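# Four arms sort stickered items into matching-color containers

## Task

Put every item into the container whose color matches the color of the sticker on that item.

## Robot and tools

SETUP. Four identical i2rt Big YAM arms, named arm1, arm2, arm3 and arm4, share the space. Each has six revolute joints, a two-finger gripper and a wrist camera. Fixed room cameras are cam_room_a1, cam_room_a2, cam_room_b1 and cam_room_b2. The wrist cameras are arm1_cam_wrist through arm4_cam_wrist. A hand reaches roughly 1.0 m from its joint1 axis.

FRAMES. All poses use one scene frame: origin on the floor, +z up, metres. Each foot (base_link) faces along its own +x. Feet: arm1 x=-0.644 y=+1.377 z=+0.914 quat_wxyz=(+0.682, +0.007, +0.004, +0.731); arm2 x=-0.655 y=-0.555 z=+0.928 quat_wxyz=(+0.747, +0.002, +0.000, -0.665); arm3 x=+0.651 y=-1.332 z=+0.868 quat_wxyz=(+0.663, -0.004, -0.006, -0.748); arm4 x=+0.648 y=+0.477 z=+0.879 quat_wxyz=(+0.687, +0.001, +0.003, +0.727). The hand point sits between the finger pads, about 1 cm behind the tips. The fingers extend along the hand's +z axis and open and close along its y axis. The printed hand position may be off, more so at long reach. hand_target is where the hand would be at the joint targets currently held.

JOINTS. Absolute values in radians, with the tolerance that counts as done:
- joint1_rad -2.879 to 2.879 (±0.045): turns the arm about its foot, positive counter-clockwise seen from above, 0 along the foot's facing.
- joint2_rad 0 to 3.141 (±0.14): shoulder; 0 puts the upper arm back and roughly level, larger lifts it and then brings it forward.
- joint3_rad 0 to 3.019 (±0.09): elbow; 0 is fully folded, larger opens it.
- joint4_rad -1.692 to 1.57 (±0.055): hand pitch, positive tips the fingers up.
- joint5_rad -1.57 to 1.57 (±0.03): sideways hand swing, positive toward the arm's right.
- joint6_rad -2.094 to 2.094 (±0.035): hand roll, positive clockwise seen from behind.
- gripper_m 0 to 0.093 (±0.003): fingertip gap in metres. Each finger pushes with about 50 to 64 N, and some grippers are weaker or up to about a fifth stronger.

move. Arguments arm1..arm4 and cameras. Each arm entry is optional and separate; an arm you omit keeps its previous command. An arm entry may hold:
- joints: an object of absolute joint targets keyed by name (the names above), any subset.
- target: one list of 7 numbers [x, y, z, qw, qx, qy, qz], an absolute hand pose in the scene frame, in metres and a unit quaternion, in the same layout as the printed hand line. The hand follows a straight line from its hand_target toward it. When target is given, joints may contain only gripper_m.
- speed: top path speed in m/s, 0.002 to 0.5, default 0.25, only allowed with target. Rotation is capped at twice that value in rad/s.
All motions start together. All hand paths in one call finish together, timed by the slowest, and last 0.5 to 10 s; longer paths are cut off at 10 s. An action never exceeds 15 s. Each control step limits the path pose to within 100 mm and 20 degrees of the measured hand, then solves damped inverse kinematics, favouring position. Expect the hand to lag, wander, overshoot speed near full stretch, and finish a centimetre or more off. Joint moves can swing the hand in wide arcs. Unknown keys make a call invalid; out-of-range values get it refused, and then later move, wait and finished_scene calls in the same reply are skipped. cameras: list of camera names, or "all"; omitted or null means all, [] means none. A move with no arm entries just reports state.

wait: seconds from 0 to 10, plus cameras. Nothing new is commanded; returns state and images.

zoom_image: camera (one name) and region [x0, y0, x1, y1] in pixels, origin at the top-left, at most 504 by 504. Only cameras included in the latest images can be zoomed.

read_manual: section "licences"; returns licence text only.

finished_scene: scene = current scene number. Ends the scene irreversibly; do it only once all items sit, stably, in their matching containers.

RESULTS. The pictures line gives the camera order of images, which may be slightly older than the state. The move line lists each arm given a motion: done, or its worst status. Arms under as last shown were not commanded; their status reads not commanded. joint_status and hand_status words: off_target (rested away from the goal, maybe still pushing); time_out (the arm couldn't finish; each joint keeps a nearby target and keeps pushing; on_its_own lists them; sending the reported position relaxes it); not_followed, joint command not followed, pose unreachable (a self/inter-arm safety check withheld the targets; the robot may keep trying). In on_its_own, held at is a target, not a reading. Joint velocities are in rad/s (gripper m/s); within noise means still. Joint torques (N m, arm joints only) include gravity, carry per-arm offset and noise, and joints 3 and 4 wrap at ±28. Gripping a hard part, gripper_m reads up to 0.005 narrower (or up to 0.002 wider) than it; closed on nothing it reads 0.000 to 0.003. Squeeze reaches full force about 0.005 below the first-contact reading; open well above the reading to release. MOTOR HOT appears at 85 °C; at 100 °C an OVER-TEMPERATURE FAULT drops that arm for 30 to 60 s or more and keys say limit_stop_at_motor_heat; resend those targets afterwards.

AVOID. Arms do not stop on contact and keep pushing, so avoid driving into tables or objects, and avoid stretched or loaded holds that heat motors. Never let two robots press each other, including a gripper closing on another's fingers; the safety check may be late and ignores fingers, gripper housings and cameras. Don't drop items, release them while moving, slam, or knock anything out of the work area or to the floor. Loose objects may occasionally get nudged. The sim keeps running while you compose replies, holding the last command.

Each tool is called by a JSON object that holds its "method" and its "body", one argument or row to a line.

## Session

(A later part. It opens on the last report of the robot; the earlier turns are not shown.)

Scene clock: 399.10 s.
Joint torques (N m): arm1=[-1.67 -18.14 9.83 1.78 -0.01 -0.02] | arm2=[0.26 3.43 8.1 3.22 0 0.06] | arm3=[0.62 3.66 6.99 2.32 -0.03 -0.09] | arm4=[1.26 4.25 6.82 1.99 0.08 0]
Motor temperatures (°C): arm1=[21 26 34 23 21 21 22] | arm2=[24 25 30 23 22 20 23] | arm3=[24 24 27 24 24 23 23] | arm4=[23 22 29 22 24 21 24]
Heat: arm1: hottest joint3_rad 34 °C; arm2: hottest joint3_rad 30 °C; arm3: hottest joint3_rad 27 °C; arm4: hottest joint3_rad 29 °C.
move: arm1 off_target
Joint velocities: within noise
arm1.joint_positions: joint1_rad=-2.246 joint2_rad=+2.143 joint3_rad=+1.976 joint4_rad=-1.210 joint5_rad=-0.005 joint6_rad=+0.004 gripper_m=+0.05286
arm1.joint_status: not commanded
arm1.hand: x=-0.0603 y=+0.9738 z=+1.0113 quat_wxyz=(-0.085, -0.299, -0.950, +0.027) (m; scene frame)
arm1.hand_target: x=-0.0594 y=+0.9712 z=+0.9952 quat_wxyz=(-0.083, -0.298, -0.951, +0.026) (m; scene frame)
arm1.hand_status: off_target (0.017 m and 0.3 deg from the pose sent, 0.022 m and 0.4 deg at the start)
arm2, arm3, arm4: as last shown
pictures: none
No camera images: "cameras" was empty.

{"method": "move", "body": {
  "arm1": {"target": [-0.059, 0.971, 0.98, 0.0832, 0.2979, 0.9506, -0.0261], "speed": 0.03},
  "cameras": []
}}

{"method": "move", "body": {
  "arm1": {"target": [-0.059, 0.971, 0.97, 0.0832, 0.2979, 0.9506, -0.0261], "speed": 0.03},
  "cameras": ["arm1_cam_wrist"]
}}

Scene clock: 404.27 s.
Joint torques (N m): arm1=[-1.61 -17.03 8.62 2.02 0 -0.01] | arm2=[0.38 3.37 8.06 3.23 -0.01 0.07] | arm3=[0.5 3.6 7.01 2.28 -0.03 -0.08] | arm4=[1.03 4.66 6.82 1.91 0.09 -0.03]
Motor temperatures (°C): arm1=[21 26 34 23 21 21 22] | arm2=[24 25 30 23 22 20 23] | arm3=[24 24 27 24 24 23 23] | arm4=[23 22 29 22 24 21 24]
Heat: arm1: hottest joint3_rad 34 °C; arm2: hottest joint3_rad 30 °C; arm3: hottest joint3_rad 27 °C; arm4: hottest joint3_rad 29 °C.
move: arm1 off_target
Joint velocities: within noise
arm1.joint_positions: joint1_rad=-2.246 joint2_rad=+2.139 joint3_rad=+1.965 joint4_rad=-1.186 joint5_rad=-0.005 joint6_rad=+0.004 gripper_m=+0.05286
arm1.joint_status: not commanded
arm1.hand: x=-0.0582 y=+0.9723 z=+1.0103 quat_wxyz=(-0.093, -0.298, -0.949, +0.030) (m; scene frame)
arm1.hand_target: x=-0.0600 y=+0.9716 z=+0.9806 quat_wxyz=(-0.083, -0.298, -0.951, +0.026) (m; scene frame)
arm1.hand_status: off_target (0.030 m and 1.2 deg from the pose sent, 0.031 m and 0.3 deg at the start)
arm2, arm3, arm4: as last shown
pictures: none
No camera images: "cameras" was empty.

Scene clock: 405.23 s.
Joint torques (N m): arm1=[-1.67 -15.74 8.31 2.14 -0.05 -0.02] | arm2=[0.38 3.43 8.08 3.23 -0.01 0.07] | arm3=[0.62 3.78 6.97 2.26 -0.03 -0.09] | arm4=[0.85 4.78 6.82 1.98 0.1 0.02]
Motor temperatures (°C): arm1=[21 26 34 23 21 21 22] | arm2=[24 25 30 23 22 20 23] | arm3=[24 24 27 24 24 23 23] | arm4=[23 22 29 22 24 21 24]
Heat: arm1: hottest joint3_rad 34 °C; arm2: hottest joint3_rad 30 °C; arm3: hottest joint3_rad 27 °C; arm4: hottest joint3_rad 29 °C.
move: arm1 off_target
Joint velocities: within noise
arm1.joint_positions: joint1_rad=-2.246 joint2_rad=+2.132 joint3_rad=+1.951 joint4_rad=-1.170 joint5_rad=-0.005 joint6_rad=+0.004 gripper_m=+0.05286
arm1.joint_status: not commanded
arm1.hand: x=-0.0583 y=+0.9724 z=+1.0101 quat_wxyz=(-0.098, -0.298, -0.949, +0.031) (m; scene frame)
arm1.hand_target: x=-0.0607 y=+0.9721 z=+0.9710 quat_wxyz=(-0.083, -0.298, -0.951, +0.026) (m; scene frame)
arm1.hand_status: off_target (0.040 m and 1.8 deg from the pose sent, 0.040 m and 1.2 deg at the start)
arm2, arm3, arm4: as last shown
pictures: arm1_cam_wrist
Images, in order (width x height): arm1_cam_wrist 672x504.

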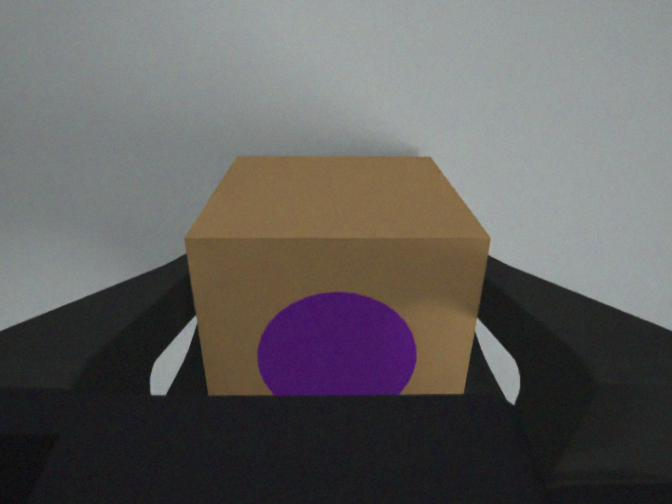

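{"method": "move", "body": {
  "arm1": {"target": [-0.059, 0.971, 0.992, 0.0832, 0.2979, 0.9506, -0.0261], "speed": 0.05},
  "cameras": []
}}

{"method": "move", "body": {
  "arm1": {"joints": {"gripper_m": 0.093}},
  "cameras": ["arm1_cam_wrist"]
}}

{"method": "move", "body": {
  "arm1": {"target": [-0.059, 0.971, 1.07, 0.0832, 0.2979, 0.9506, -0.0261], "speed": 0.1},
  "cameras": ["arm1_cam_wrist"]
}}

Scene clock: 411.70 s.
Joint torques (N m): arm1=[-2.08 -17.2 11.64 0.43 -0.05 -0.05] | arm2=[0.32 3.43 8.06 3.25 0 0.06] | arm3=[0.5 3.55 6.98 2.26 -0.04 -0.09] | arm4=[0.97 4.54 6.71 2 0.09 -0.03]
Motor temperatures (°C): arm1=[21 26 34 23 21 21 22] | arm2=[24 25 30 23 22 20 23] | arm3=[24 24 27 24 24 23 23] | arm4=[23 22 29 22 24 21 24]
Heat: arm1: hottest joint3_rad 34 °C; arm2: hottest joint3_rad 30 °C; arm3: hottest joint3_rad 27 °C; arm4: hottest joint3_rad 29 °C.
move: arm1 off_target
Joint velocities: within noise
arm1.joint_positions: joint1_rad=-2.246 joint2_rad=+2.131 joint3_rad=+1.949 joint4_rad=-1.169 joint5_rad=-0.005 joint6_rad=+0.004 gripper_m=+0.05286
arm1.joint_status: not commanded
arm1.hand: x=-0.0586 y=+0.9726 z=+1.0101 quat_wxyz=(-0.098, -0.298, -0.949, +0.031) (m; scene frame)
arm1.hand_target: x=-0.0595 y=+0.9712 z=+0.9920 quat_wxyz=(-0.083, -0.298, -0.951, +0.026) (m; scene frame)
arm1.hand_status: off_target (0.018 m and 1.8 deg from the pose sent, 0.018 m and 1.8 deg at the start)
arm2: as last shown
arm3.joint_positions: joint1_rad=-1.439 joint2_rad=+0.527 joint3_rad=+1.402 joint4_rad=-1.263 joint5_rad=-0.003 joint6_rad=-0.013 gripper_m=+0.09402
arm3.joint_status: not commanded
arm3.hand: x=+0.4491 y=-1.3259 z=+1.4468 quat_wxyz=(-0.006, -0.831, -0.007, +0.557) (m; scene frame)
arm3.hand_target: x=+0.4462 y=-1.3239 z=+1.4486 quat_wxyz=(-0.003, -0.828, -0.004, +0.561) (m; scene frame)
arm3.hand_status: not commanded
arm4.joint_positions: joint1_rad=+1.510 joint2_rad=+0.522 joint3_rad=+1.400 joint4_rad=-1.264 joint5_rad=+0.000 joint6_rad=-0.014 gripper_m=+0.09402
arm4.joint_status: not commanded
arm4.hand: x=+0.4514 y=+0.4806 z=+1.4596 quat_wxyz=(-0.003, +0.828, +0.003, -0.560) (m; scene frame)
arm4.hand_target: x=+0.4464 y=+0.4797 z=+1.4614 quat_wxyz=(-0.004, +0.827, +0.007, -0.563) (m; scene frame)
arm4.hand_status: not commanded
pictures: none
No camera images: "cameras" was empty.

Scene clock: 412.33 s.
Joint torques (N m): arm1=[-1.49 -17.9 11.52 0.38 -0.06 -0.03] | arm2=[0.32 3.49 8.09 3.22 0 0.07] | arm3=[0.44 3.55 6.99 2.25 -0.03 -0.08] | arm4=[1.08 4.19 6.89 1.78 0.12 -0.04]
Motor temperatures (°C): arm1=[21 26 34 23 21 21 22] | arm2=[24 25 30 23 22 20 23] | arm3=[24 24 27 24 24 23 23] | arm4=[23 22 29 22 24 21 24]
Heat: arm1: hottest joint3_rad 34 °C; arm2: hottest joint3_rad 30 °C; arm3: hottest joint3_rad 27 °C; arm4: hottest joint3_rad 29 °C.
move: arm1 done
Joint velocities: within noise
arm1.joint_positions: joint1_rad=-2.250 joint2_rad=+2.144 joint3_rad=+1.949 joint4_rad=-1.171 joint5_rad=-0.005 joint6_rad=+0.004 gripper_m=+0.09296
arm1.joint_status: all done
arm1.hand: x=-0.0610 y=+0.9709 z=+1.0009 quat_wxyz=(-0.091, -0.300, -0.949, +0.029) (m; scene frame)
arm1.hand_target: x=-0.0595 y=+0.9713 z=+0.9920 quat_wxyz=(-0.083, -0.298, -0.951, +0.026) (m; scene frame)
arm1.hand_status: not commanded
arm2.joint_positions: joint1_rad=-1.495 joint2_rad=+0.521 joint3_rad=+1.410 joint4_rad=-1.266 joint5_rad=+0.002 joint6_rad=-0.014 gripper_m=+0.09407
arm2.joint_status: not commanded
arm2.hand: x=-0.8493 y=-0.5941 z=+1.5118 quat_wxyz=(-0.048, -0.823, -0.086, +0.559) (m; scene frame)
arm2.hand_target: x=-0.8569 y=-0.5945 z=+1.5090 quat_wxyz=(-0.047, -0.824, -0.084, +0.558) (m; scene frame)
arm2.hand_status: not commanded
arm3, arm4: as last shown
pictures: arm1_cam_wrist
Images, in order (width x height): arm1_cam_wrist 672x504.

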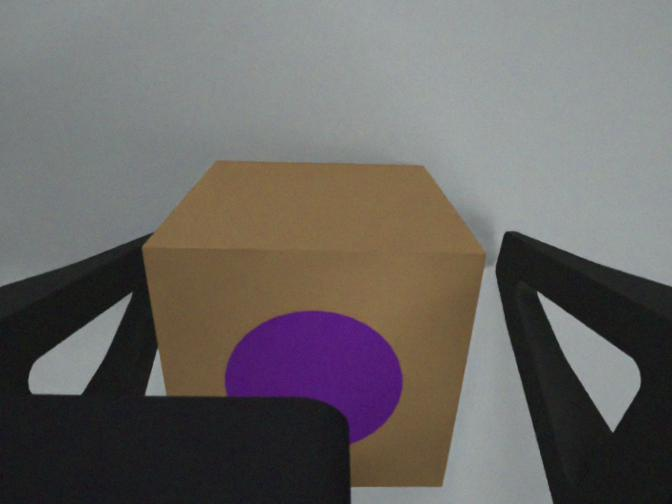

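Scene clock: 413.73 s.
Joint torques (N m): arm1=[-1.9 -21.19 15.86 0.31 0.06 -0.06] | arm2=[0.32 3.49 8.06 3.25 0 0.06] | arm3=[0.62 3.6 6.97 2.28 -0.04 -0.1] | arm4=[1.08 4.37 6.78 1.95 0.11 0]
Motor temperatures (°C): arm1=[21 26 34 23 21 21 22] | arm2=[24 25 30 23 22 20 23] | arm3=[24 24 27 24 24 23 23] | arm4=[23 22 29 22 24 21 24]
Heat: arm1: hottest joint3_rad 34 °C; arm2: hottest joint3_rad 30 °C; arm3: hottest joint3_rad 27 °C; arm4: hottest joint3_rad 29 °C.
move: arm1 off_target
Joint velocities: within noise
arm1.joint_positions: joint1_rad=-2.250 joint2_rad=+2.144 joint3_rad=+2.048 joint4_rad=-1.348 joint5_rad=-0.007 joint6_rad=+0.004 gripper_m=+0.09297
arm1.joint_status: not commanded
arm1.hand: x=-0.0714 y=+0.9788 z=+1.0354 quat_wxyz=(-0.054, -0.301, -0.952, +0.017) (m; scene frame)
arm1.hand_target: x=-0.0605 y=+0.9719 z=+1.0700 quat_wxyz=(-0.084, -0.298, -0.951, +0.026) (m; scene frame)
arm1.hand_status: off_target (0.038 m and 3.6 deg from the pose sent, 0.069 m and 1.0 deg at the start)
arm2, arm3, arm4: as last shown
pictures: arm1_cam_wrist
Images, in order (width x height): arm1_cam_wrist 672x504.

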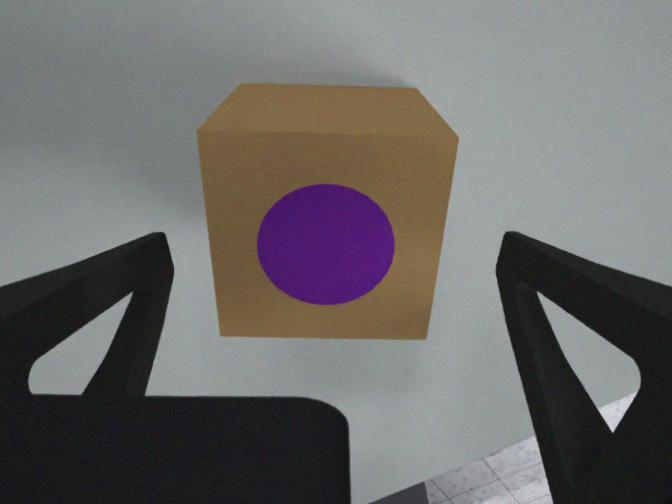

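{"method": "move", "body": {
  "arm1": {"target": [-0.30, 1.14, 1.09, 0.0832, 0.2979, 0.9506, -0.0261], "speed": 0.25},
  "arm4": {"joints": {"joint1_rad": 0.904, "joint2_rad": 0.815, "joint3_rad": 0.908, "joint4_rad": -0.965, "joint5_rad": 0, "joint6_rad": 0, "gripper_m": 0.093}},
  "cameras": ["arm4_cam_wrist", "arm1_cam_wrist"]
}}

Scene clock: 432.10 s.
Joint torques (N m): arm1=[-1.96 -8.06 10.88 0.91 0 -0.03] | arm2=[0.32 3.43 8.06 3.22 0 0.06] | arm3=[0.56 3.6 7.01 2.25 -0.04 -0.07] | arm4=[0.79 -4.37 10.58 1.59 0.07 0.18]
Motor temperatures (°C): arm1=[21 28 34 23 21 21 22] | arm2=[24 25 30 23 22 20 23] | arm3=[24 24 27 24 24 23 23] | arm4=[23 22 29 22 24 21 24]
Heat: arm1: hottest joint3_rad 34 °C; arm2: hottest joint3_rad 30 °C; arm3: hottest joint3_rad 27 °C; arm4: hottest joint3_rad 29 °C.
move: arm1 done; arm4 done
Joint velocities: within noise
arm1.joint_positions: joint1_rad=-2.250 joint2_rad=+1.331 joint3_rad=+1.086 joint4_rad=-1.148 joint5_rad=-0.007 joint6_rad=+0.004 gripper_m=+0.09297
arm1.joint_status: not commanded
arm1.hand: x=-0.3030 y=+1.1413 z=+1.0879 quat_wxyz=(-0.078, -0.301, -0.950, +0.024) (m; scene frame)
arm1.hand_target: x=-0.3000 y=+1.1399 z=+1.0900 quat_wxyz=(-0.083, -0.298, -0.951, +0.026) (m; scene frame)
arm1.hand_status: done (0.004 m and 0.7 deg from the pose sent, 0.285 m and 3.6 deg at the start)
arm2, arm3: as last shown
arm4.joint_positions: joint1_rad=+0.906 joint2_rad=+0.816 joint3_rad=+0.892 joint4_rad=-0.980 joint5_rad=-0.001 joint6_rad=-0.012 gripper_m=+0.09312
arm4.joint_status: all done
arm4.hand: x=+0.3667 y=+0.6757 z=+1.1685 quat_wxyz=(-0.098, +0.903, -0.278, -0.313) (m; scene frame)
arm4.hand_target: x=+0.3627 y=+0.6792 z=+1.1799 quat_wxyz=(-0.100, +0.895, -0.283, -0.328) (m; scene frame)
arm4.hand_status: not commanded
pictures: arm1_cam_wrist, arm4_cam_wrist
Images, in order (width x height): arm1_cam_wrist 672x504, arm4_cam_wrist 672x504.

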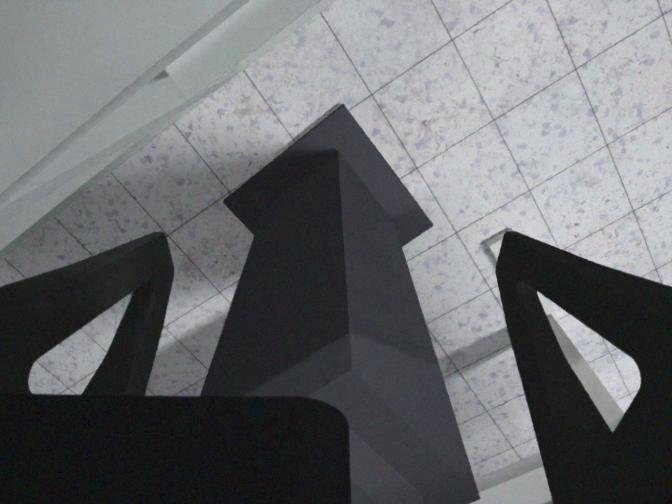

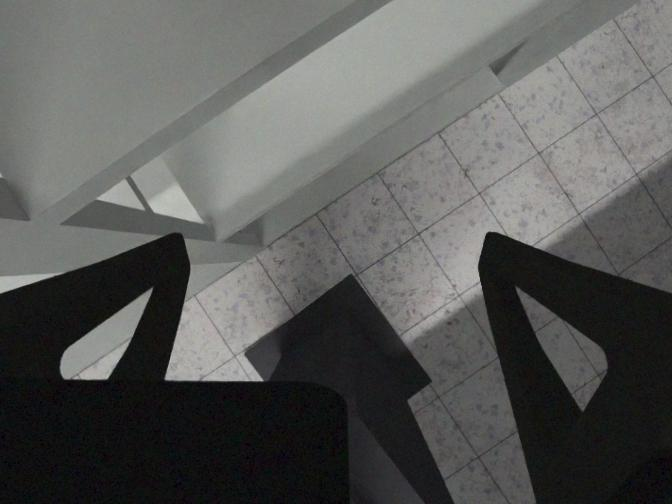

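{"method": "move", "body": {
  "arm1": {"joints": {"joint2_rad": 0.7, "joint3_rad": 0.855, "joint4_rad": -1.30}},
  "arm4": {"target": [0.032, 0.909, 1.10, 0.1028, -0.8962, 0.2826, 0.3262], "speed": 0.25},
  "cameras": ["arm4_cam_wrist"]
}}

Scene clock: 440.00 s.
Joint torques (N m): arm1=[-1.85 0.97 12.04 0.69 0.06 -0.01] | arm2=[0.26 3.31 8.08 3.22 -0.01 0.07] | arm3=[0.56 3.6 6.97 2.29 -0.03 -0.08] | arm4=[1.03 -20.78 13.24 0.57 0.21 0.17]
Motor temperatures (°C): arm1=[21 28 35 23 21 21 22] | arm2=[24 25 30 23 22 20 23] | arm3=[24 24 27 24 24 23 23] | arm4=[23 22 31 22 24 21 24]
Heat: arm1: hottest joint3_rad 35 °C; arm2: hottest joint3_rad 30 °C; arm3: hottest joint3_rad 27 °C; arm4: hottest joint3_rad 31 °C.
move: arm1 done; arm4 off_target
Joint velocities: within noise
arm1.joint_positions: joint1_rad=-2.250 joint2_rad=+0.695 joint3_rad=+0.844 joint4_rad=-1.292 joint5_rad=-0.007 joint6_rad=+0.004 gripper_m=+0.09297
arm1.joint_status: all done
arm1.hand: x=-0.4310 y=+1.2315 z=+1.1688 quat_wxyz=(-0.196, -0.294, -0.933, +0.061) (m; scene frame)
arm1.hand_target: x=-0.4303 y=+1.2315 z=+1.1719 quat_wxyz=(-0.195, -0.292, -0.934, +0.061) (m; scene frame)
arm1.hand_status: not commanded
arm2, arm3: as last shown
arm4.joint_positions: joint1_rad=+0.906 joint2_rad=+1.901 joint3_rad=+1.721 joint4_rad=-0.717 joint5_rad=+0.002 joint6_rad=-0.012 gripper_m=+0.09312
arm4.joint_status: not commanded
arm4.hand: x=+0.0439 y=+0.9009 z=+1.0865 quat_wxyz=(-0.100, +0.901, -0.278, -0.316) (m; scene frame)
arm4.hand_target: x=+0.0328 y=+0.9084 z=+1.1002 quat_wxyz=(-0.103, +0.896, -0.282, -0.327) (m; scene frame)
arm4.hand_status: off_target (0.020 m and 1.4 deg from the pose sent, 0.414 m and 1.8 deg at the start)
pictures: arm4_cam_wrist
Images, in order (width x height): arm4_cam_wrist 672x504.

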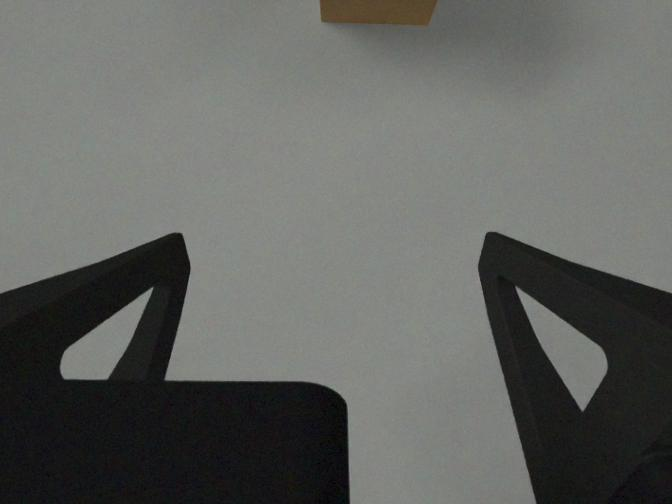

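{"method": "move", "body": {
  "arm4": {"target": [0.0025, 0.954, 1.075, 0.1028, -0.8962, 0.2826, 0.3262], "speed": 0.15},
  "cameras": ["arm4_cam_wrist"]
}}

Scene clock: 449.33 s.
Joint torques (N m): arm1=[-1.14 1.08 12.01 0.91 0.06 -0.02] | arm2=[0.32 3.49 8.1 3.23 -0.01 0.07] | arm3=[0.5 3.66 6.97 2.28 -0.03 -0.09] | arm4=[0.62 -23.06 13.35 0.62 -0.04 -0.05]
Motor temperatures (°C): arm1=[21 27 36 23 21 21 22] | arm2=[24 25 30 23 22 20 23] | arm3=[24 24 27 24 24 23 23] | arm4=[23 23 32 22 24 21 24]
Heat: arm1: hottest joint3_rad 36 °C; arm2: hottest joint3_rad 30 °C; arm3: hottest joint3_rad 27 °C; arm4: hottest joint3_rad 32 °C.
move: arm4 off_target
Joint velocities: within noise
arm1, arm2, arm3: as last shown
arm4.joint_positions: joint1_rad=+0.881 joint2_rad=+2.052 joint3_rad=+1.900 joint4_rad=-0.742 joint5_rad=-0.009 joint6_rad=-0.013 gripper_m=+0.09312
arm4.joint_status: not commanded
arm4.hand: x=+0.0122 y=+0.9439 z=+1.0654 quat_wxyz=(-0.099, +0.898, -0.287, -0.318) (m; scene frame)
arm4.hand_target: x=+0.0034 y=+0.9535 z=+1.0751 quat_wxyz=(-0.103, +0.896, -0.283, -0.327) (m; scene frame)
arm4.hand_status: off_target (0.017 m and 1.2 deg from the pose sent, 0.068 m and 1.5 deg at the start)
pictures: arm4_cam_wrist
Images, in order (width x height): arm4_cam_wrist 672x504.

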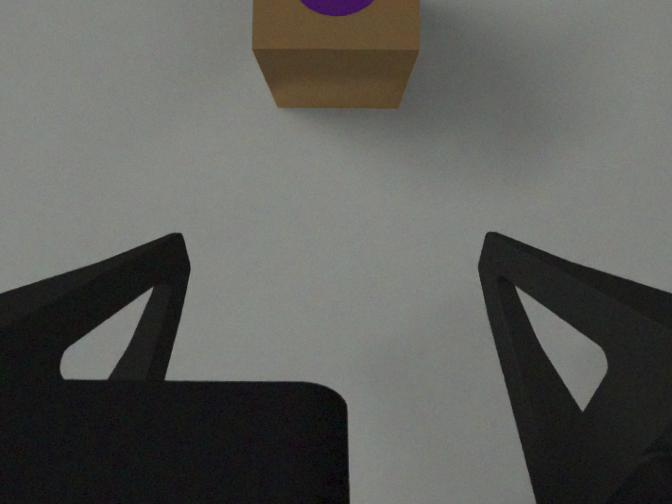

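{"method": "move", "body": {
  "arm4": {"target": [-0.065, 0.998, 1.035, 0.1102, -0.8873, 0.2798, 0.3495], "speed": 0.12},
  "cameras": ["arm4_cam_wrist"]
}}

Scene clock: 461.23 s.
Joint torques (N m): arm1=[-1.55 1.44 12.01 0.91 0.01 -0.01] | arm2=[0.32 3.43 8.09 3.22 0 0.07] | arm3=[0.67 3.6 7.01 2.25 -0.03 -0.08] | arm4=[1.2 -25.52 13.5 0.75 0.02 -0.01]
Motor temperatures (°C): arm1=[21 26 36 23 21 21 22] | arm2=[24 25 30 23 22 20 23] | arm3=[24 24 27 24 24 23 23] | arm4=[23 24 34 22 24 21 24]
Heat: arm1: hottest joint3_rad 36 °C; arm2: hottest joint3_rad 30 °C; arm3: hottest joint3_rad 27 °C; arm4: hottest joint3_rad 34 °C.
move: arm4 off_target
Joint velocities: within noise
arm1, arm2, arm3: as last shown
arm4.joint_positions: joint1_rad=+0.881 joint2_rad=+2.304 joint3_rad=+2.222 joint4_rad=-0.749 joint5_rad=-0.009 joint6_rad=-0.013 gripper_m=+0.09312
arm4.joint_status: not commanded
arm4.hand: x=-0.0552 y=+0.9931 z=+1.0342 quat_wxyz=(-0.109, +0.888, -0.284, -0.346) (m; scene frame)
arm4.hand_target: x=-0.0643 y=+0.9976 z=+1.0349 quat_wxyz=(-0.111, +0.887, -0.280, -0.350) (m; scene frame)
arm4.hand_status: off_target (0.011 m and 0.7 deg from the pose sent, 0.099 m and 4.1 deg at the start)
pictures: arm4_cam_wrist
Images, in order (width x height): arm4_cam_wrist 672x504.

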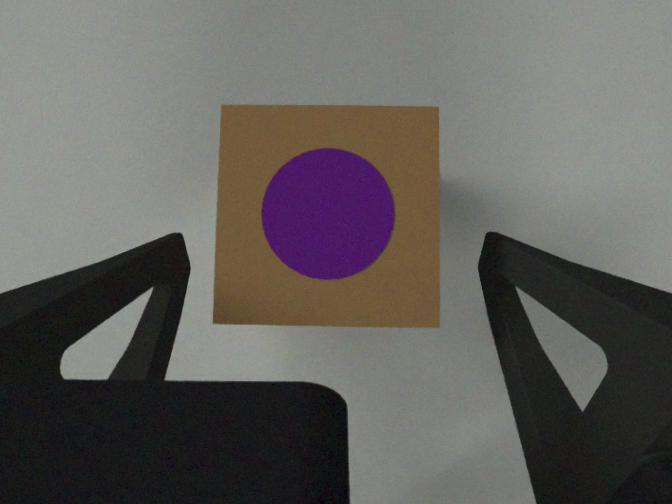

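{"method": "move", "body": {
  "arm4": {"target": [-0.080, 1.008, 1.005, 0.1102, -0.8873, 0.2798, 0.3495], "speed": 0.08},
  "cameras": ["arm4_cam_wrist"]
}}

{"method": "move", "body": {
  "arm4": {"joints": {"gripper_m": 0.045}},
  "cameras": ["arm4_cam_wrist"]
}}

Scene clock: 467.80 s.
Joint torques (N m): arm1=[-1.85 1.26 11.88 0.79 0 -0.01] | arm2=[0.26 3.37 8.09 3.22 0 0.07] | arm3=[0.56 3.6 6.99 2.28 -0.03 -0.08] | arm4=[0.97 -25.29 13.37 1.02 -0.01 0]
Motor temperatures (°C): arm1=[21 26 36 23 21 21 22] | arm2=[24 25 30 23 22 20 23] | arm3=[24 24 27 24 24 23 23] | arm4=[23 26 36 22 24 21 24]
Heat: arm1: hottest joint3_rad 36 °C; arm2: hottest joint3_rad 30 °C; arm3: hottest joint3_rad 27 °C; arm4: hottest joint3_rad 36 °C.
move: arm4 off_target
Joint velocities: within noise
arm1, arm2, arm3: as last shown
arm4.joint_positions: joint1_rad=+0.882 joint2_rad=+2.375 joint3_rad=+2.299 joint4_rad=-0.749 joint5_rad=-0.007 joint6_rad=-0.014 gripper_m=+0.09309
arm4.joint_status: not commanded
arm4.hand: x=-0.0692 y=+1.0029 z=+1.0147 quat_wxyz=(-0.110, +0.887, -0.283, -0.348) (m; scene frame)
arm4.hand_target: x=-0.0790 y=+1.0072 z=+1.0048 quat_wxyz=(-0.110, +0.887, -0.280, -0.350) (m; scene frame)
arm4.hand_status: off_target (0.015 m and 0.4 deg from the pose sent, 0.041 m and 0.7 deg at the start)
pictures: arm4_cam_wrist
Images, in order (width x height): arm4_cam_wrist 672x504.

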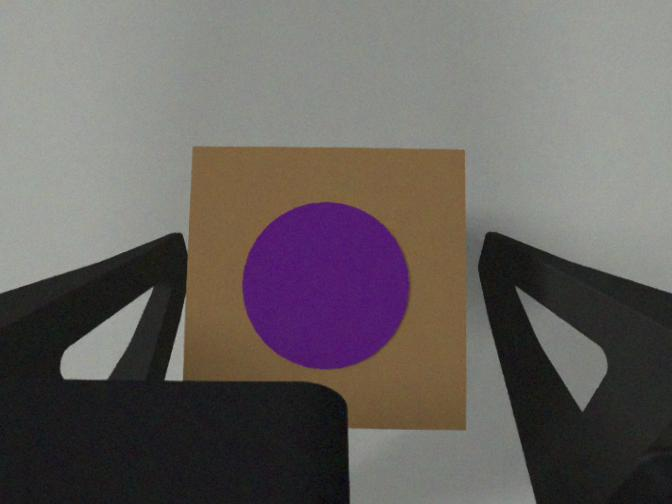

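Scene clock: 468.40 s.
Joint torques (N m): arm1=[-1.96 0.67 12.01 0.79 0 -0.01] | arm2=[0.26 3.43 8.1 3.22 -0.01 0.06] | arm3=[0.56 3.72 6.99 2.29 -0.03 -0.09] | arm4=[0.67 -25.76 13.2 0.95 -0.04 0.01]
Motor temperatures (°C): arm1=[21 26 36 23 21 21 22] | arm2=[24 25 30 23 22 20 23] | arm3=[24 24 27 24 24 23 23] | arm4=[23 26 36 22 24 21 24]
Heat: arm1: hottest joint3_rad 36 °C; arm2: hottest joint3_rad 30 °C; arm3: hottest joint3_rad 27 °C; arm4: hottest joint3_rad 36 °C.
move: arm4 off_target
Joint velocities: within noise
arm1, arm2: as last shown
arm3.joint_positions: joint1_rad=-1.439 joint2_rad=+0.527 joint3_rad=+1.402 joint4_rad=-1.263 joint5_rad=-0.003 joint6_rad=-0.013 gripper_m=+0.09402
arm3.joint_status: not commanded
arm3.hand: x=+0.4491 y=-1.3259 z=+1.4468 quat_wxyz=(-0.006, -0.831, -0.007, +0.557) (m; scene frame)
arm3.hand_target: x=+0.4462 y=-1.3239 z=+1.4486 quat_wxyz=(-0.003, -0.828, -0.004, +0.561) (m; scene frame)
arm3.hand_status: not commanded
arm4.joint_positions: joint1_rad=+0.882 joint2_rad=+2.375 joint3_rad=+2.299 joint4_rad=-0.749 joint5_rad=-0.007 joint6_rad=-0.014 gripper_m=+0.05334
arm4.joint_status: gripper_m off_target (ended at +0.05336, target +0.04500)
arm4.hand: x=-0.0692 y=+1.0029 z=+1.0147 quat_wxyz=(-0.110, +0.887, -0.283, -0.348) (m; scene frame)
arm4.hand_target: x=-0.0790 y=+1.0072 z=+1.0050 quat_wxyz=(-0.110, +0.887, -0.280, -0.350) (m; scene frame)
arm4.hand_status: not commanded
pictures: arm4_cam_wrist
Images, in order (width x height): arm4_cam_wrist 672x504.

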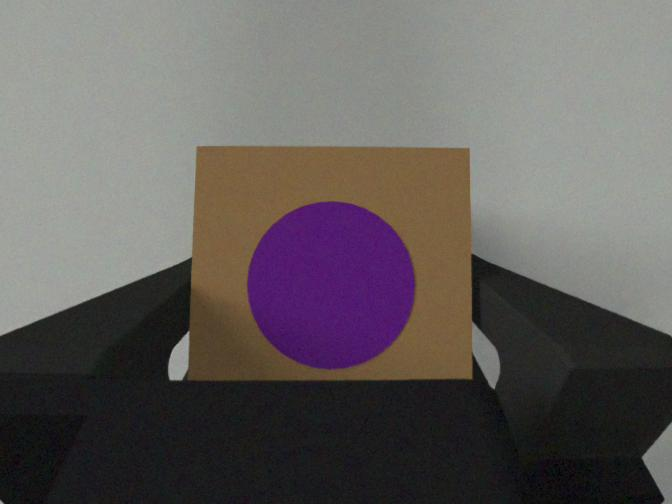

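{"method": "move", "body": {
  "arm4": {"target": [-0.076, 1.006, 1.07, 0.1102, -0.8873, 0.2798, 0.3495], "speed": 0.15},
  "cameras": []
}}

{"method": "move", "body": {
  "arm4": {"target": [0.325, 0.713, 1.12, 0.1102, -0.8873, 0.2798, 0.3495], "speed": 0.3},
  "arm1": {"joints": {"joint1_rad": 1.75}},
  "cameras": []
}}

{"method": "move", "body": {
  "arm4": {"joints": {"joint1_rad": -1.037, "joint2_rad": 0.815, "joint3_rad": 0.908, "joint4_rad": -0.965, "joint5_rad": 0, "joint6_rad": 0}},
  "cameras": ["arm4_cam_wrist"]
}}

{"method": "move", "body": {
  "arm4": {"target": [1.135, 0.80, 0.95, 0.3507, -0.2705, 0.8902, 0.1065], "speed": 0.3},
  "cameras": ["arm4_cam_wrist"]
}}

Scene clock: 493.43 s.
Joint torques (N m): arm1=[-2.02 1.03 11.97 0.8 0.05 -0.02] | arm2=[0.32 3.43 8.06 3.22 -0.01 0.07] | arm3=[0.56 3.6 6.97 2.29 -0.04 -0.08] | arm4=[0.91 -27.16 13.52 0.81 -0.06 -0.01]
Motor temperatures (°C): arm1=[21 25 36 23 21 21 21] | arm2=[24 24 30 23 22 20 23] | arm3=[24 24 27 24 24 23 23] | arm4=[23 26 38 22 24 21 26]
Heat: arm1: hottest joint3_rad 36 °C; arm2: hottest joint3_rad 30 °C; arm3: hottest joint3_rad 27 °C; arm4: hottest joint3_rad 38 °C.
move: arm4 off_target
Joint velocities: within noise
arm1, arm3: as last shown
arm2.joint_positions: joint1_rad=-1.495 joint2_rad=+0.521 joint3_rad=+1.410 joint4_rad=-1.266 joint5_rad=+0.002 joint6_rad=-0.014 gripper_m=+0.09407
arm2.joint_status: not commanded
arm2.hand: x=-0.8493 y=-0.5941 z=+1.5118 quat_wxyz=(-0.048, -0.823, -0.086, +0.559) (m; scene frame)
arm2.hand_target: x=-0.8569 y=-0.5945 z=+1.5090 quat_wxyz=(-0.047, -0.824, -0.084, +0.558) (m; scene frame)
arm2.hand_status: not commanded
arm4.joint_positions: joint1_rad=+0.882 joint2_rad=+2.375 joint3_rad=+2.436 joint4_rad=-0.900 joint5_rad=-0.007 joint6_rad=-0.014 gripper_m=+0.05334
arm4.joint_status: not commanded
arm4.hand: x=-0.0674 y=+1.0019 z=+1.0651 quat_wxyz=(-0.108, +0.889, -0.284, -0.342) (m; scene frame)
arm4.hand_target: x=-0.0754 y=+1.0055 z=+1.0701 quat_wxyz=(-0.111, +0.887, -0.280, -0.351) (m; scene frame)
arm4.hand_status: off_target (0.011 m and 1.0 deg from the pose sent, 0.056 m and 0.4 deg at the start)
pictures: none
No camera images: "cameras" was empty.

Scene clock: 496.10 s.
Joint torques (N m): arm1=[-0.62 1.26 12.01 0.81 0.09 0.01] | arm2=[0.38 3.43 8.08 3.23 0 0.07] | arm3=[0.5 3.72 6.97 2.32 -0.03 -0.09] | arm4=[0.91 -5.13 9.48 0.8 0.01 -0.02]
Motor temperatures (°C): arm1=[21 25 36 23 21 21 21] | arm2=[24 24 30 23 22 20 23] | arm3=[24 24 27 24 24 23 23] | arm4=[23 26 38 22 24 21 26]
Heat: arm1: hottest joint3_rad 36 °C; arm2: hottest joint3_rad 30 °C; arm3: hottest joint3_rad 27 °C; arm4: hottest joint3_rad 38 °C.
move: arm1 done; arm4 done
Joint velocities: within noise
arm1.joint_positions: joint1_rad=+1.744 joint2_rad=+0.696 joint3_rad=+0.844 joint4_rad=-1.292 joint5_rad=-0.009 joint6_rad=+0.003 gripper_m=+0.09303
arm1.joint_status: all done
arm1.hand: x=-0.8864 y=+1.3146 z=+1.1758 quat_wxyz=(+0.028, +0.969, +0.118, -0.217) (m; scene frame)
arm1.hand_target: x=-0.8864 y=+1.3134 z=+1.1792 quat_wxyz=(+0.027, +0.968, +0.122, -0.217) (m; scene frame)
arm1.hand_status: not commanded
arm2, arm3: as last shown
arm4.joint_positions: joint1_rad=+0.882 joint2_rad=+0.937 joint3_rad=+0.794 joint4_rad=-0.663 joint5_rad=-0.007 joint6_rad=-0.014 gripper_m=+0.05334
arm4.joint_status: not commanded
arm4.hand: x=+0.3255 y=+0.7144 z=+1.1238 quat_wxyz=(-0.113, +0.884, -0.282, -0.356) (m; scene frame)
arm4.hand_target: x=+0.3250 y=+0.7130 z=+1.1201 quat_wxyz=(-0.110, +0.887, -0.280, -0.350) (m; scene frame)
arm4.hand_status: done (0.004 m and 1.0 deg from the pose sent, 0.490 m and 1.1 deg at the start)
pictures: none
No camera images: "cameras" was empty.

Scene clock: 498.03 s.
Joint torques (N m): arm1=[-1.32 0.91 12.12 0.75 0.1 0.02] | arm2=[0.32 3.55 8.05 3.21 0 0.06] | arm3=[0.26 3.6 6.98 2.25 -0.04 -0.09] | arm4=[0.62 -3.43 12.36 0.59 0.01 0.15]
Motor temperatures (°C): arm1=[21 25 36 23 21 21 21] | arm2=[24 24 30 23 22 20 23] | arm3=[24 24 27 24 24 23 23] | arm4=[23 26 38 22 24 21 26]
Heat: arm1: hottest joint3_rad 36 °C; arm2: hottest joint3_rad 30 °C; arm3: hottest joint3_rad 27 °C; arm4: hottest joint3_rad 38 °C.
move: arm4 done
Joint velocities: within noise
arm1, arm2, arm3: as last shown
arm4.joint_positions: joint1_rad=-1.035 joint2_rad=+0.809 joint3_rad=+0.866 joint4_rad=-0.955 joint5_rad=+0.002 joint6_rad=-0.011 gripper_m=+0.05332
arm4.joint_status: all done
arm4.hand: x=+0.9352 y=+0.6697 z=+1.1580 quat_wxyz=(-0.314, +0.280, -0.902, -0.093) (m; scene frame)
arm4.hand_target: x=+0.9404 y=+0.6727 z=+1.1769 quat_wxyz=(-0.325, +0.274, -0.900, -0.099) (m; scene frame)
arm4.hand_status: not commanded
pictures: arm4_cam_wrist
Images, in order (width x height): arm4_cam_wrist 672x504.

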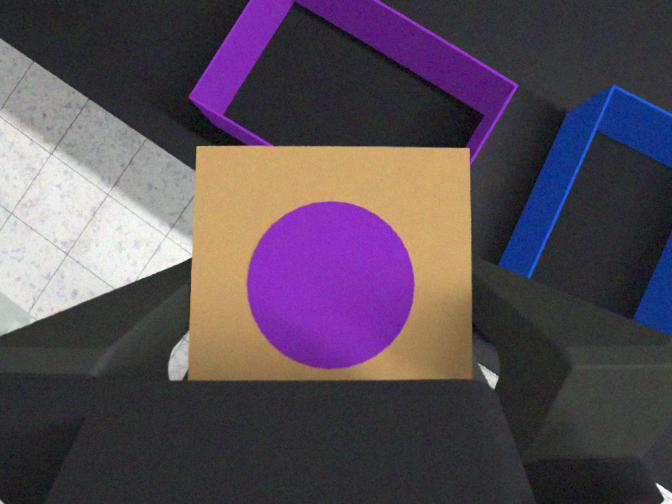

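Scene clock: 499.87 s.
Joint torques (N m): arm1=[-0.56 1.44 12.07 0.83 0.08 0.01] | arm2=[0.38 3.43 8.06 3.22 -0.01 0.07] | arm3=[0.5 3.66 6.98 2.32 -0.03 -0.08] | arm4=[0.62 -15.03 10.33 1.62 -0.02 0.13]
Motor temperatures (°C): arm1=[21 25 36 23 21 21 21] | arm2=[24 24 30 23 22 20 23] | arm3=[24 24 27 24 24 23 23] | arm4=[23 26 38 22 24 21 26]
Heat: arm1: hottest joint3_rad 36 °C; arm2: hottest joint3_rad 30 °C; arm3: hottest joint3_rad 27 °C; arm4: hottest joint3_rad 38 °C.
move: arm4 off_target
Joint velocities: within noise
arm1, arm2, arm3: as last shown
arm1.hand_target: x=-0.8864 y=+1.3133 z=+1.1792 quat_wxyz=(+0.027, +0.968, +0.122, -0.217) (m; scene frame)
arm4.joint_positions: joint1_rad=-1.035 joint2_rad=+1.655 joint3_rad=+0.905 joint4_rad=-0.127 joint5_rad=-0.001 joint6_rad=-0.011 gripper_m=+0.05332
arm4.joint_status: not commanded
arm4.hand: x=+1.1115 y=+0.7886 z=+0.9285 quat_wxyz=(-0.323, +0.280, -0.899, -0.097) (m; scene frame)
arm4.hand_target: x=+1.1336 y=+0.7989 z=+0.9507 quat_wxyz=(-0.351, +0.271, -0.890, -0.106) (m; scene frame)
arm4.hand_status: off_target (0.034 m and 3.7 deg from the pose sent, 0.317 m and 4.9 deg at the start)
pictures: arm4_cam_wrist
Images, in order (width x height): arm4_cam_wrist 672x504.

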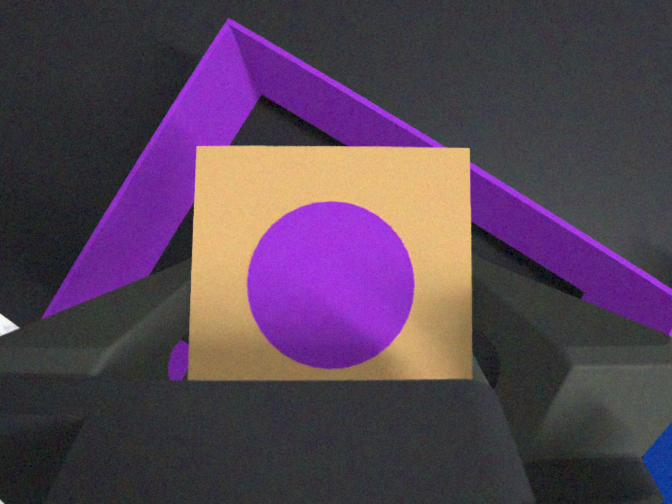

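{"method": "move", "body": {
  "arm4": {"target": [1.140, 0.804, 0.775, 0.3507, -0.2705, 0.8902, 0.1065], "speed": 0.2},
  "cameras": ["arm4_cam_wrist", "cam_room_a2"]
}}

{"method": "move", "body": {
  "arm4": {"target": [1.140, 0.804, 0.75, 0.3507, -0.2705, 0.8902, 0.1065], "speed": 0.05},
  "cameras": []
}}

{"method": "move", "body": {
  "arm4": {"target": [1.140, 0.804, 0.735, 0.3507, -0.2705, 0.8902, 0.1065], "speed": 0.05},
  "cameras": ["arm4_cam_wrist"]
}}

Scene clock: 507.13 s.
Joint torques (N m): arm1=[-1.26 1.38 12.08 0.98 0.08 0.01] | arm2=[0.32 3.49 8.09 3.23 0 0.06] | arm3=[0.62 3.72 6.97 2.24 -0.03 -0.09] | arm4=[0.56 -18.02 5.93 1.76 0.02 0.14]
Motor temperatures (°C): arm1=[21 25 36 23 21 21 21] | arm2=[24 24 30 23 22 20 23] | arm3=[24 24 27 24 24 23 23] | arm4=[23 26 39 22 24 21 26]
Heat: arm1: hottest joint3_rad 36 °C; arm2: hottest joint3_rad 30 °C; arm3: hottest joint3_rad 27 °C; arm4: hottest joint3_rad 39 °C.
move: arm4 off_target
Joint velocities: within noise
arm1, arm2, arm3: as last shown
arm4.joint_positions: joint1_rad=-1.035 joint2_rad=+2.078 joint3_rad=+0.906 joint4_rad=+0.317 joint5_rad=-0.001 joint6_rad=-0.011 gripper_m=+0.05332
arm4.joint_status: not commanded
arm4.hand: x=+1.1244 y=+0.7972 z=+0.7666 quat_wxyz=(-0.333, +0.279, -0.895, -0.100) (m; scene frame)
arm4.hand_target: x=+1.1395 y=+0.8035 z=+0.7753 quat_wxyz=(-0.351, +0.271, -0.890, -0.106) (m; scene frame)
arm4.hand_status: off_target (0.019 m and 2.5 deg from the pose sent, 0.157 m and 3.7 deg at the start)
pictures: arm4_cam_wrist, cam_room_a2
Images, in order (width x height): arm4_cam_wrist 672x504, cam_room_a2 672x504.

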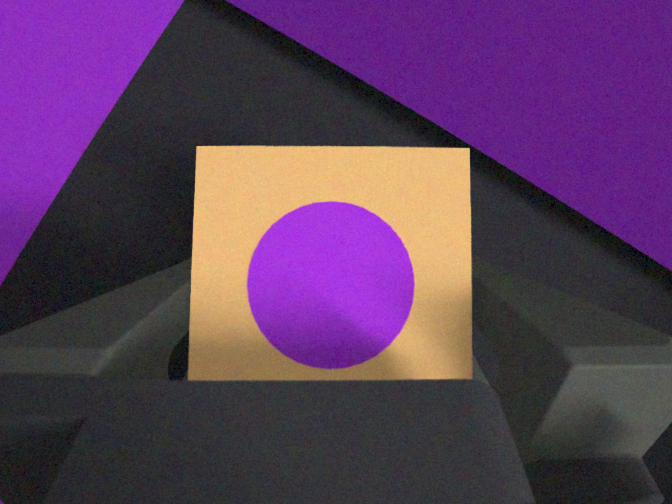

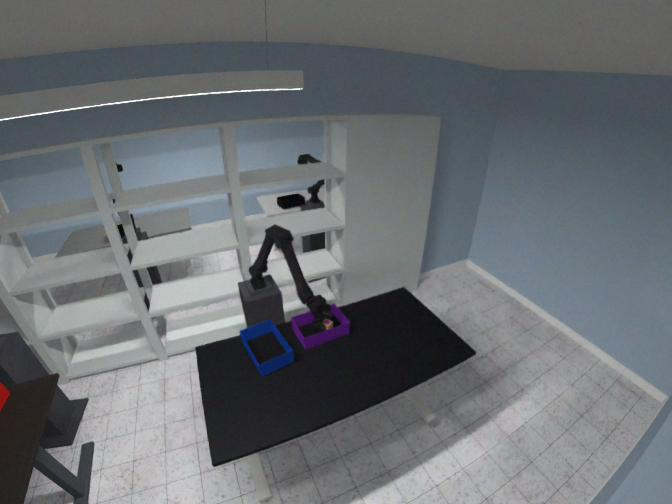

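Scene clock: 508.23 s.
Joint torques (N m): arm1=[-1.55 0.97 11.93 0.75 0.13 -0.03] | arm2=[0.26 3.43 8.09 3.23 0 0.07] | arm3=[0.56 3.66 7.01 2.32 -0.04 -0.07] | arm4=[0.21 -16.73 6.06 1.74 -0.02 0.11]
Motor temperatures (°C): arm1=[21 25 36 23 21 21 21] | arm2=[24 24 30 23 22 20 23] | arm3=[24 24 27 24 24 23 23] | arm4=[23 26 39 22 24 21 26]
Heat: arm1: hottest joint3_rad 36 °C; arm2: hottest joint3_rad 30 °C; arm3: hottest joint3_rad 27 °C; arm4: hottest joint3_rad 39 °C.
move: arm4 off_target
Joint velocities: within noise
arm1, arm2, arm3: as last shown
arm4.joint_positions: joint1_rad=-1.035 joint2_rad=+2.129 joint3_rad=+0.914 joint4_rad=+0.371 joint5_rad=-0.001 joint6_rad=-0.011 gripper_m=+0.05332
arm4.joint_status: not commanded
arm4.hand: x=+1.1258 y=+0.7981 z=+0.7495 quat_wxyz=(-0.338, +0.278, -0.893, -0.101) (m; scene frame)
arm4.hand_target: x=+1.1397 y=+0.8036 z=+0.7505 quat_wxyz=(-0.351, +0.271, -0.890, -0.107) (m; scene frame)
arm4.hand_status: off_target (0.015 m and 1.8 deg from the pose sent, 0.024 m and 2.5 deg at the start)
pictures: none
No camera images: "cameras" was empty.

Scene clock: 509.20 s.
Joint torques (N m): arm1=[-0.85 1.14 11.82 1.01 0.08 -0.02] | arm2=[0.38 3.37 8.06 3.21 0 0.06] | arm3=[0.44 3.78 6.99 2.28 -0.04 -0.08] | arm4=[0.44 -16.5 5.74 1.77 0.04 0.12]
Motor temperatures (°C): arm1=[21 25 36 23 21 21 21] | arm2=[24 24 30 23 22 20 23] | arm3=[24 24 27 24 24 23 23] | arm4=[23 26 38 22 24 21 26]
Heat: arm1: hottest joint3_rad 36 °C; arm2: hottest joint3_rad 30 °C; arm3: hottest joint3_rad 27 °C; arm4: hottest joint3_rad 38 °C.
move: arm4 off_target
Joint velocities: within noise
arm1, arm2, arm3: as last shown
arm4.joint_positions: joint1_rad=-1.035 joint2_rad=+2.163 joint3_rad=+0.925 joint4_rad=+0.404 joint5_rad=-0.001 joint6_rad=-0.011 gripper_m=+0.05332
arm4.joint_status: not commanded
arm4.hand: x=+1.1285 y=+0.8000 z=+0.7395 quat_wxyz=(-0.343, +0.277, -0.892, -0.103) (m; scene frame)
arm4.hand_target: x=+1.1397 y=+0.8036 z=+0.7354 quat_wxyz=(-0.351, +0.271, -0.890, -0.106) (m; scene frame)
arm4.hand_status: off_target (0.013 m and 1.3 deg from the pose sent, 0.021 m and 1.9 deg at the start)
pictures: arm4_cam_wrist
Images, in order (width x height): arm4_cam_wrist 672x504.

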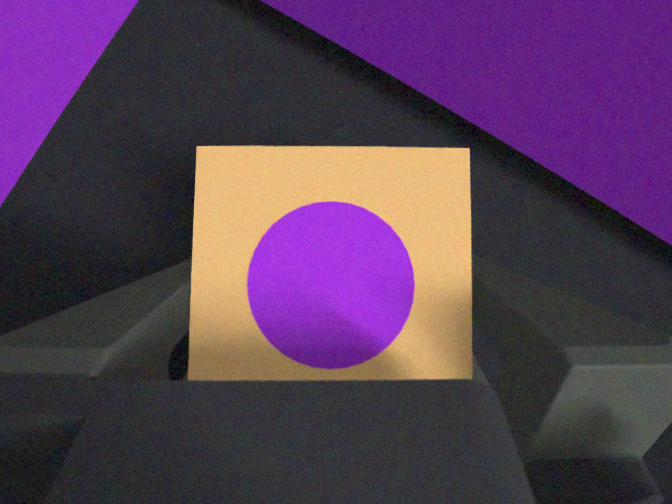

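{"method": "move", "body": {
  "arm4": {"target": [1.140, 0.804, 0.715, 0.3507, -0.2705, 0.8902, 0.1065], "speed": 0.05},
  "cameras": []
}}

{"method": "move", "body": {
  "arm4": {"target": [1.140, 0.804, 0.70, 0.3507, -0.2705, 0.8902, 0.1065], "speed": 0.05},
  "cameras": ["arm4_cam_wrist"]
}}

Scene clock: 513.80 s.
Joint torques (N m): arm1=[-1.32 0.62 11.96 0.72 0.1 -0.01] | arm2=[0.38 3.31 8.09 3.19 0 0.06] | arm3=[0.5 3.49 6.97 2.28 -0.04 -0.09] | arm4=[0.62 -14.62 4.88 1.37 0.01 0.12]
Motor temperatures (°C): arm1=[21 25 36 23 21 21 21] | arm2=[24 24 30 23 22 20 23] | arm3=[24 24 27 24 24 23 23] | arm4=[23 26 38 22 24 21 26]
Heat: arm1: hottest joint3_rad 36 °C; arm2: hottest joint3_rad 30 °C; arm3: hottest joint3_rad 27 °C; arm4: hottest joint3_rad 38 °C.
move: arm4 off_target
Joint velocities: within noise
arm1, arm2: as last shown
arm3.joint_positions: joint1_rad=-1.439 joint2_rad=+0.527 joint3_rad=+1.402 joint4_rad=-1.263 joint5_rad=-0.003 joint6_rad=-0.013 gripper_m=+0.09402
arm3.joint_status: not commanded
arm3.hand: x=+0.4491 y=-1.3259 z=+1.4468 quat_wxyz=(-0.006, -0.831, -0.007, +0.557) (m; scene frame)
arm3.hand_target: x=+0.4462 y=-1.3239 z=+1.4486 quat_wxyz=(-0.003, -0.828, -0.004, +0.561) (m; scene frame)
arm3.hand_status: not commanded
arm4.joint_positions: joint1_rad=-1.035 joint2_rad=+2.190 joint3_rad=+0.949 joint4_rad=+0.454 joint5_rad=-0.001 joint6_rad=-0.011 gripper_m=+0.05332
arm4.joint_status: not commanded
arm4.hand: x=+1.1407 y=+0.8083 z=+0.7396 quat_wxyz=(-0.363, +0.275, -0.883, -0.109) (m; scene frame)
arm4.hand_target: x=+1.1389 y=+0.8033 z=+0.7159 quat_wxyz=(-0.351, +0.270, -0.890, -0.106) (m; scene frame)
arm4.hand_status: off_target (0.025 m and 1.8 deg from the pose sent, 0.027 m and 1.3 deg at the start)
pictures: none
No camera images: "cameras" was empty.

Scene clock: 514.77 s.
Joint torques (N m): arm1=[-1.08 1.2 11.85 0.87 0.11 -0.01] | arm2=[0.32 3.37 8.06 3.22 -0.01 0.07] | arm3=[0.5 3.66 7.01 2.26 -0.03 -0.08] | arm4=[0.56 -13.33 4.45 1.07 0.09 0.15]
Motor temperatures (°C): arm1=[21 25 36 23 21 21 21] | arm2=[24 24 30 23 22 20 23] | arm3=[24 24 27 24 24 23 23] | arm4=[23 26 37 22 24 21 26]
Heat: arm1: hottest joint3_rad 36 °C; arm2: hottest joint3_rad 30 °C; arm3: hottest joint3_rad 27 °C; arm4: hottest joint3_rad 37 °C.
move: arm4 off_target
Joint velocities: within noise
arm1, arm3: as last shown
arm2.joint_positions: joint1_rad=-1.495 joint2_rad=+0.521 joint3_rad=+1.410 joint4_rad=-1.266 joint5_rad=+0.002 joint6_rad=-0.014 gripper_m=+0.09407
arm2.joint_status: not commanded
arm2.hand: x=-0.8493 y=-0.5941 z=+1.5118 quat_wxyz=(-0.048, -0.823, -0.086, +0.559) (m; scene frame)
arm2.hand_target: x=-0.8569 y=-0.5945 z=+1.5090 quat_wxyz=(-0.047, -0.824, -0.084, +0.558) (m; scene frame)
arm2.hand_status: not commanded
arm4.joint_positions: joint1_rad=-1.035 joint2_rad=+2.208 joint3_rad=+0.965 joint4_rad=+0.492 joint5_rad=-0.002 joint6_rad=-0.009 gripper_m=+0.05332
arm4.joint_status: not commanded
arm4.hand: x=+1.1490 y=+0.8140 z=+0.7404 quat_wxyz=(-0.379, +0.272, -0.877, -0.114) (m; scene frame)
arm4.hand_target: x=+1.1378 y=+0.8026 z=+0.7024 quat_wxyz=(-0.351, +0.270, -0.890, -0.106) (m; scene frame)
arm4.hand_status: off_target (0.043 m and 3.7 deg from the pose sent, 0.040 m and 1.8 deg at the start)
pictures: arm4_cam_wrist
Images, in order (width x height): arm4_cam_wrist 672x504.

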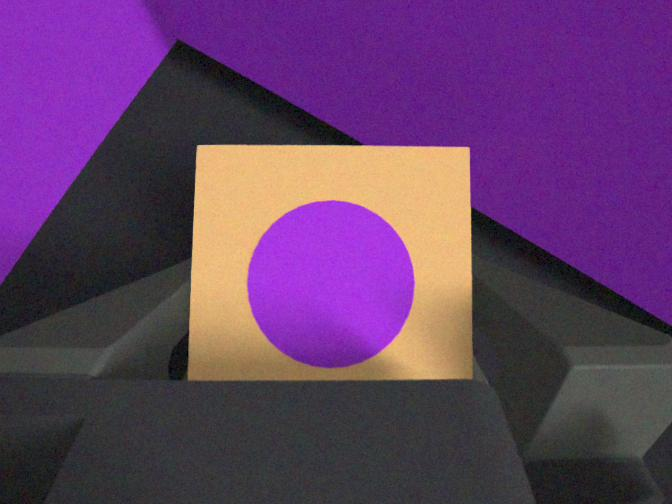

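{"method": "move", "body": {
  "arm4": {"target": [1.145, 0.81, 0.735, 0.3507, -0.2705, 0.8902, 0.1065], "speed": 0.1},
  "cameras": []
}}

{"method": "move", "body": {
  "arm4": {"joints": {"gripper_m": 0.093}},
  "cameras": []
}}

{"method": "move", "body": {
  "arm4": {"target": [1.06, 0.75, 0.95, 0.3507, -0.2705, 0.8902, 0.1065], "speed": 0.2},
  "cameras": ["arm4_cam_wrist"]
}}

Scene clock: 520.87 s.
Joint torques (N m): arm1=[-0.85 1.49 12.07 0.9 0.11 -0.01] | arm2=[0.32 3.37 8.05 3.23 -0.01 0.06] | arm3=[0.44 3.6 7.01 2.28 -0.03 -0.09] | arm4=[1.26 -19.31 4.29 0.49 0.14 0.12]
Motor temperatures (°C): arm1=[21 25 37 23 21 21 21] | arm2=[24 24 30 23 22 20 23] | arm3=[24 24 27 24 24 23 23] | arm4=[23 25 37 22 24 21 26]
Heat: arm1: hottest joint3_rad 37 °C; arm2: hottest joint3_rad 30 °C; arm3: hottest joint3_rad 27 °C; arm4: hottest joint3_rad 37 °C.
move: arm4 done
Joint velocities: within noise
arm1.joint_positions: joint1_rad=+1.744 joint2_rad=+0.696 joint3_rad=+0.844 joint4_rad=-1.292 joint5_rad=-0.009 joint6_rad=+0.003 gripper_m=+0.09303
arm1.joint_status: not commanded
arm1.hand: x=-0.8864 y=+1.3146 z=+1.1758 quat_wxyz=(+0.028, +0.969, +0.118, -0.217) (m; scene frame)
arm1.hand_target: x=-0.8864 y=+1.3133 z=+1.1792 quat_wxyz=(+0.027, +0.968, +0.122, -0.217) (m; scene frame)
arm1.hand_status: not commanded
arm2, arm3: as last shown
arm4.joint_positions: joint1_rad=-1.035 joint2_rad=+2.194 joint3_rad=+0.972 joint4_rad=+0.429 joint5_rad=-0.002 joint6_rad=-0.008 gripper_m=+0.05332
arm4.joint_status: not commanded
arm4.hand: x=+1.1460 y=+0.8120 z=+0.7395 quat_wxyz=(-0.360, +0.274, -0.885, -0.109) (m; scene frame)
arm4.hand_target: x=+1.1450 y=+0.8099 z=+0.7350 quat_wxyz=(-0.351, +0.270, -0.890, -0.107) (m; scene frame)
arm4.hand_status: done (0.005 m and 1.3 deg from the pose sent, 0.008 m and 3.7 deg at the start)
pictures: none
No camera images: "cameras" was empty.

Scene clock: 521.43 s.
Joint torques (N m): arm1=[-1.08 1.03 11.92 0.87 0.12 0.01] | arm2=[0.32 3.43 8.09 3.22 0 0.07] | arm3=[0.5 3.66 6.98 2.25 -0.03 -0.08] | arm4=[0.5 -18.61 4.31 0.53 0.16 0.15]
Motor temperatures (°C): arm1=[21 25 37 23 21 21 21] | arm2=[24 24 30 23 22 20 23] | arm3=[24 24 27 24 24 23 23] | arm4=[23 25 36 22 24 21 26]
Heat: arm1: hottest joint3_rad 37 °C; arm2: hottest joint3_rad 30 °C; arm3: hottest joint3_rad 27 °C; arm4: hottest joint3_rad 36 °C.
move: arm4 done
Joint velocities: within noise
arm1, arm2, arm3: as last shown
arm4.joint_positions: joint1_rad=-1.035 joint2_rad=+2.194 joint3_rad=+0.972 joint4_rad=+0.423 joint5_rad=-0.002 joint6_rad=-0.009 gripper_m=+0.09291
arm4.joint_status: all done
arm4.hand: x=+1.1452 y=+0.8114 z=+0.7385 quat_wxyz=(-0.358, +0.275, -0.886, -0.108) (m; scene frame)
arm4.hand_target: x=+1.1450 y=+0.8099 z=+0.7350 quat_wxyz=(-0.351, +0.271, -0.890, -0.106) (m; scene frame)
arm4.hand_status: not commanded
pictures: none
No camera images: "cameras" was empty.

Scene clock: 523.30 s.
Joint torques (N m): arm1=[-0.56 1.79 11.89 0.81 0.06 0.03] | arm2=[0.26 3.37 8.06 3.23 -0.01 0.07] | arm3=[0.56 3.6 6.97 2.28 -0.03 -0.07] | arm4=[0.56 -11.16 6.95 0.66 0.01 0.1]
Motor temperatures (°C): arm1=[21 25 37 23 21 21 21] | arm2=[24 24 30 23 22 20 23] | arm3=[24 24 27 24 24 23 23] | arm4=[23 25 36 22 24 21 26]
Heat: arm1: hottest joint3_rad 37 °C; arm2: hottest joint3_rad 30 °C; arm3: hottest joint3_rad 27 °C; arm4: hottest joint3_rad 36 °C.
move: arm4 done
Joint velocities: within noise
arm1.joint_positions: joint1_rad=+1.744 joint2_rad=+0.696 joint3_rad=+0.844 joint4_rad=-1.292 joint5_rad=-0.008 joint6_rad=+0.003 gripper_m=+0.09303
arm1.joint_status: not commanded
arm1.hand: x=-0.8864 y=+1.3147 z=+1.1758 quat_wxyz=(+0.028, +0.969, +0.118, -0.217) (m; scene frame)
arm1.hand_target: x=-0.8864 y=+1.3134 z=+1.1792 quat_wxyz=(+0.027, +0.968, +0.122, -0.217) (m; scene frame)
arm1.hand_status: not commanded
arm2, arm3: as last shown
arm4.joint_positions: joint1_rad=-1.035 joint2_rad=+1.451 joint3_rad=+0.708 joint4_rad=-0.048 joint5_rad=-0.002 joint6_rad=-0.009 gripper_m=+0.09292
arm4.joint_status: not commanded
arm4.hand: x=+1.0618 y=+0.7554 z=+0.9577 quat_wxyz=(-0.361, +0.274, -0.884, -0.109) (m; scene frame)
arm4.hand_target: x=+1.0599 y=+0.7499 z=+0.9501 quat_wxyz=(-0.351, +0.270, -0.890, -0.106) (m; scene frame)
arm4.hand_status: done (0.010 m and 1.5 deg from the pose sent, 0.236 m and 1.1 deg at the start)
pictures: arm4_cam_wrist
Images, in order (width x height): arm4_cam_wrist 672x504.

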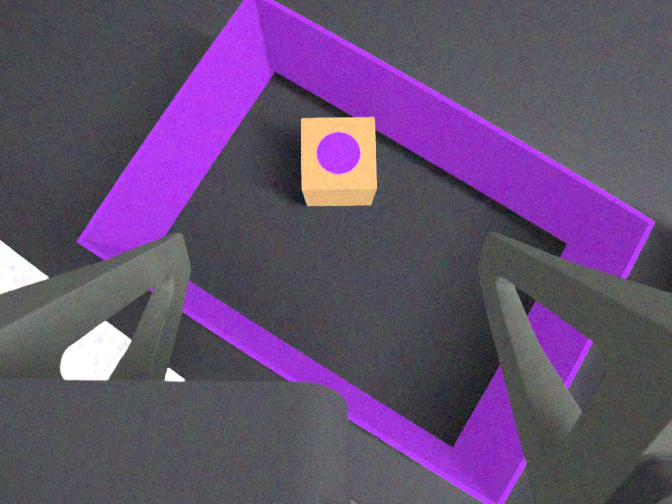

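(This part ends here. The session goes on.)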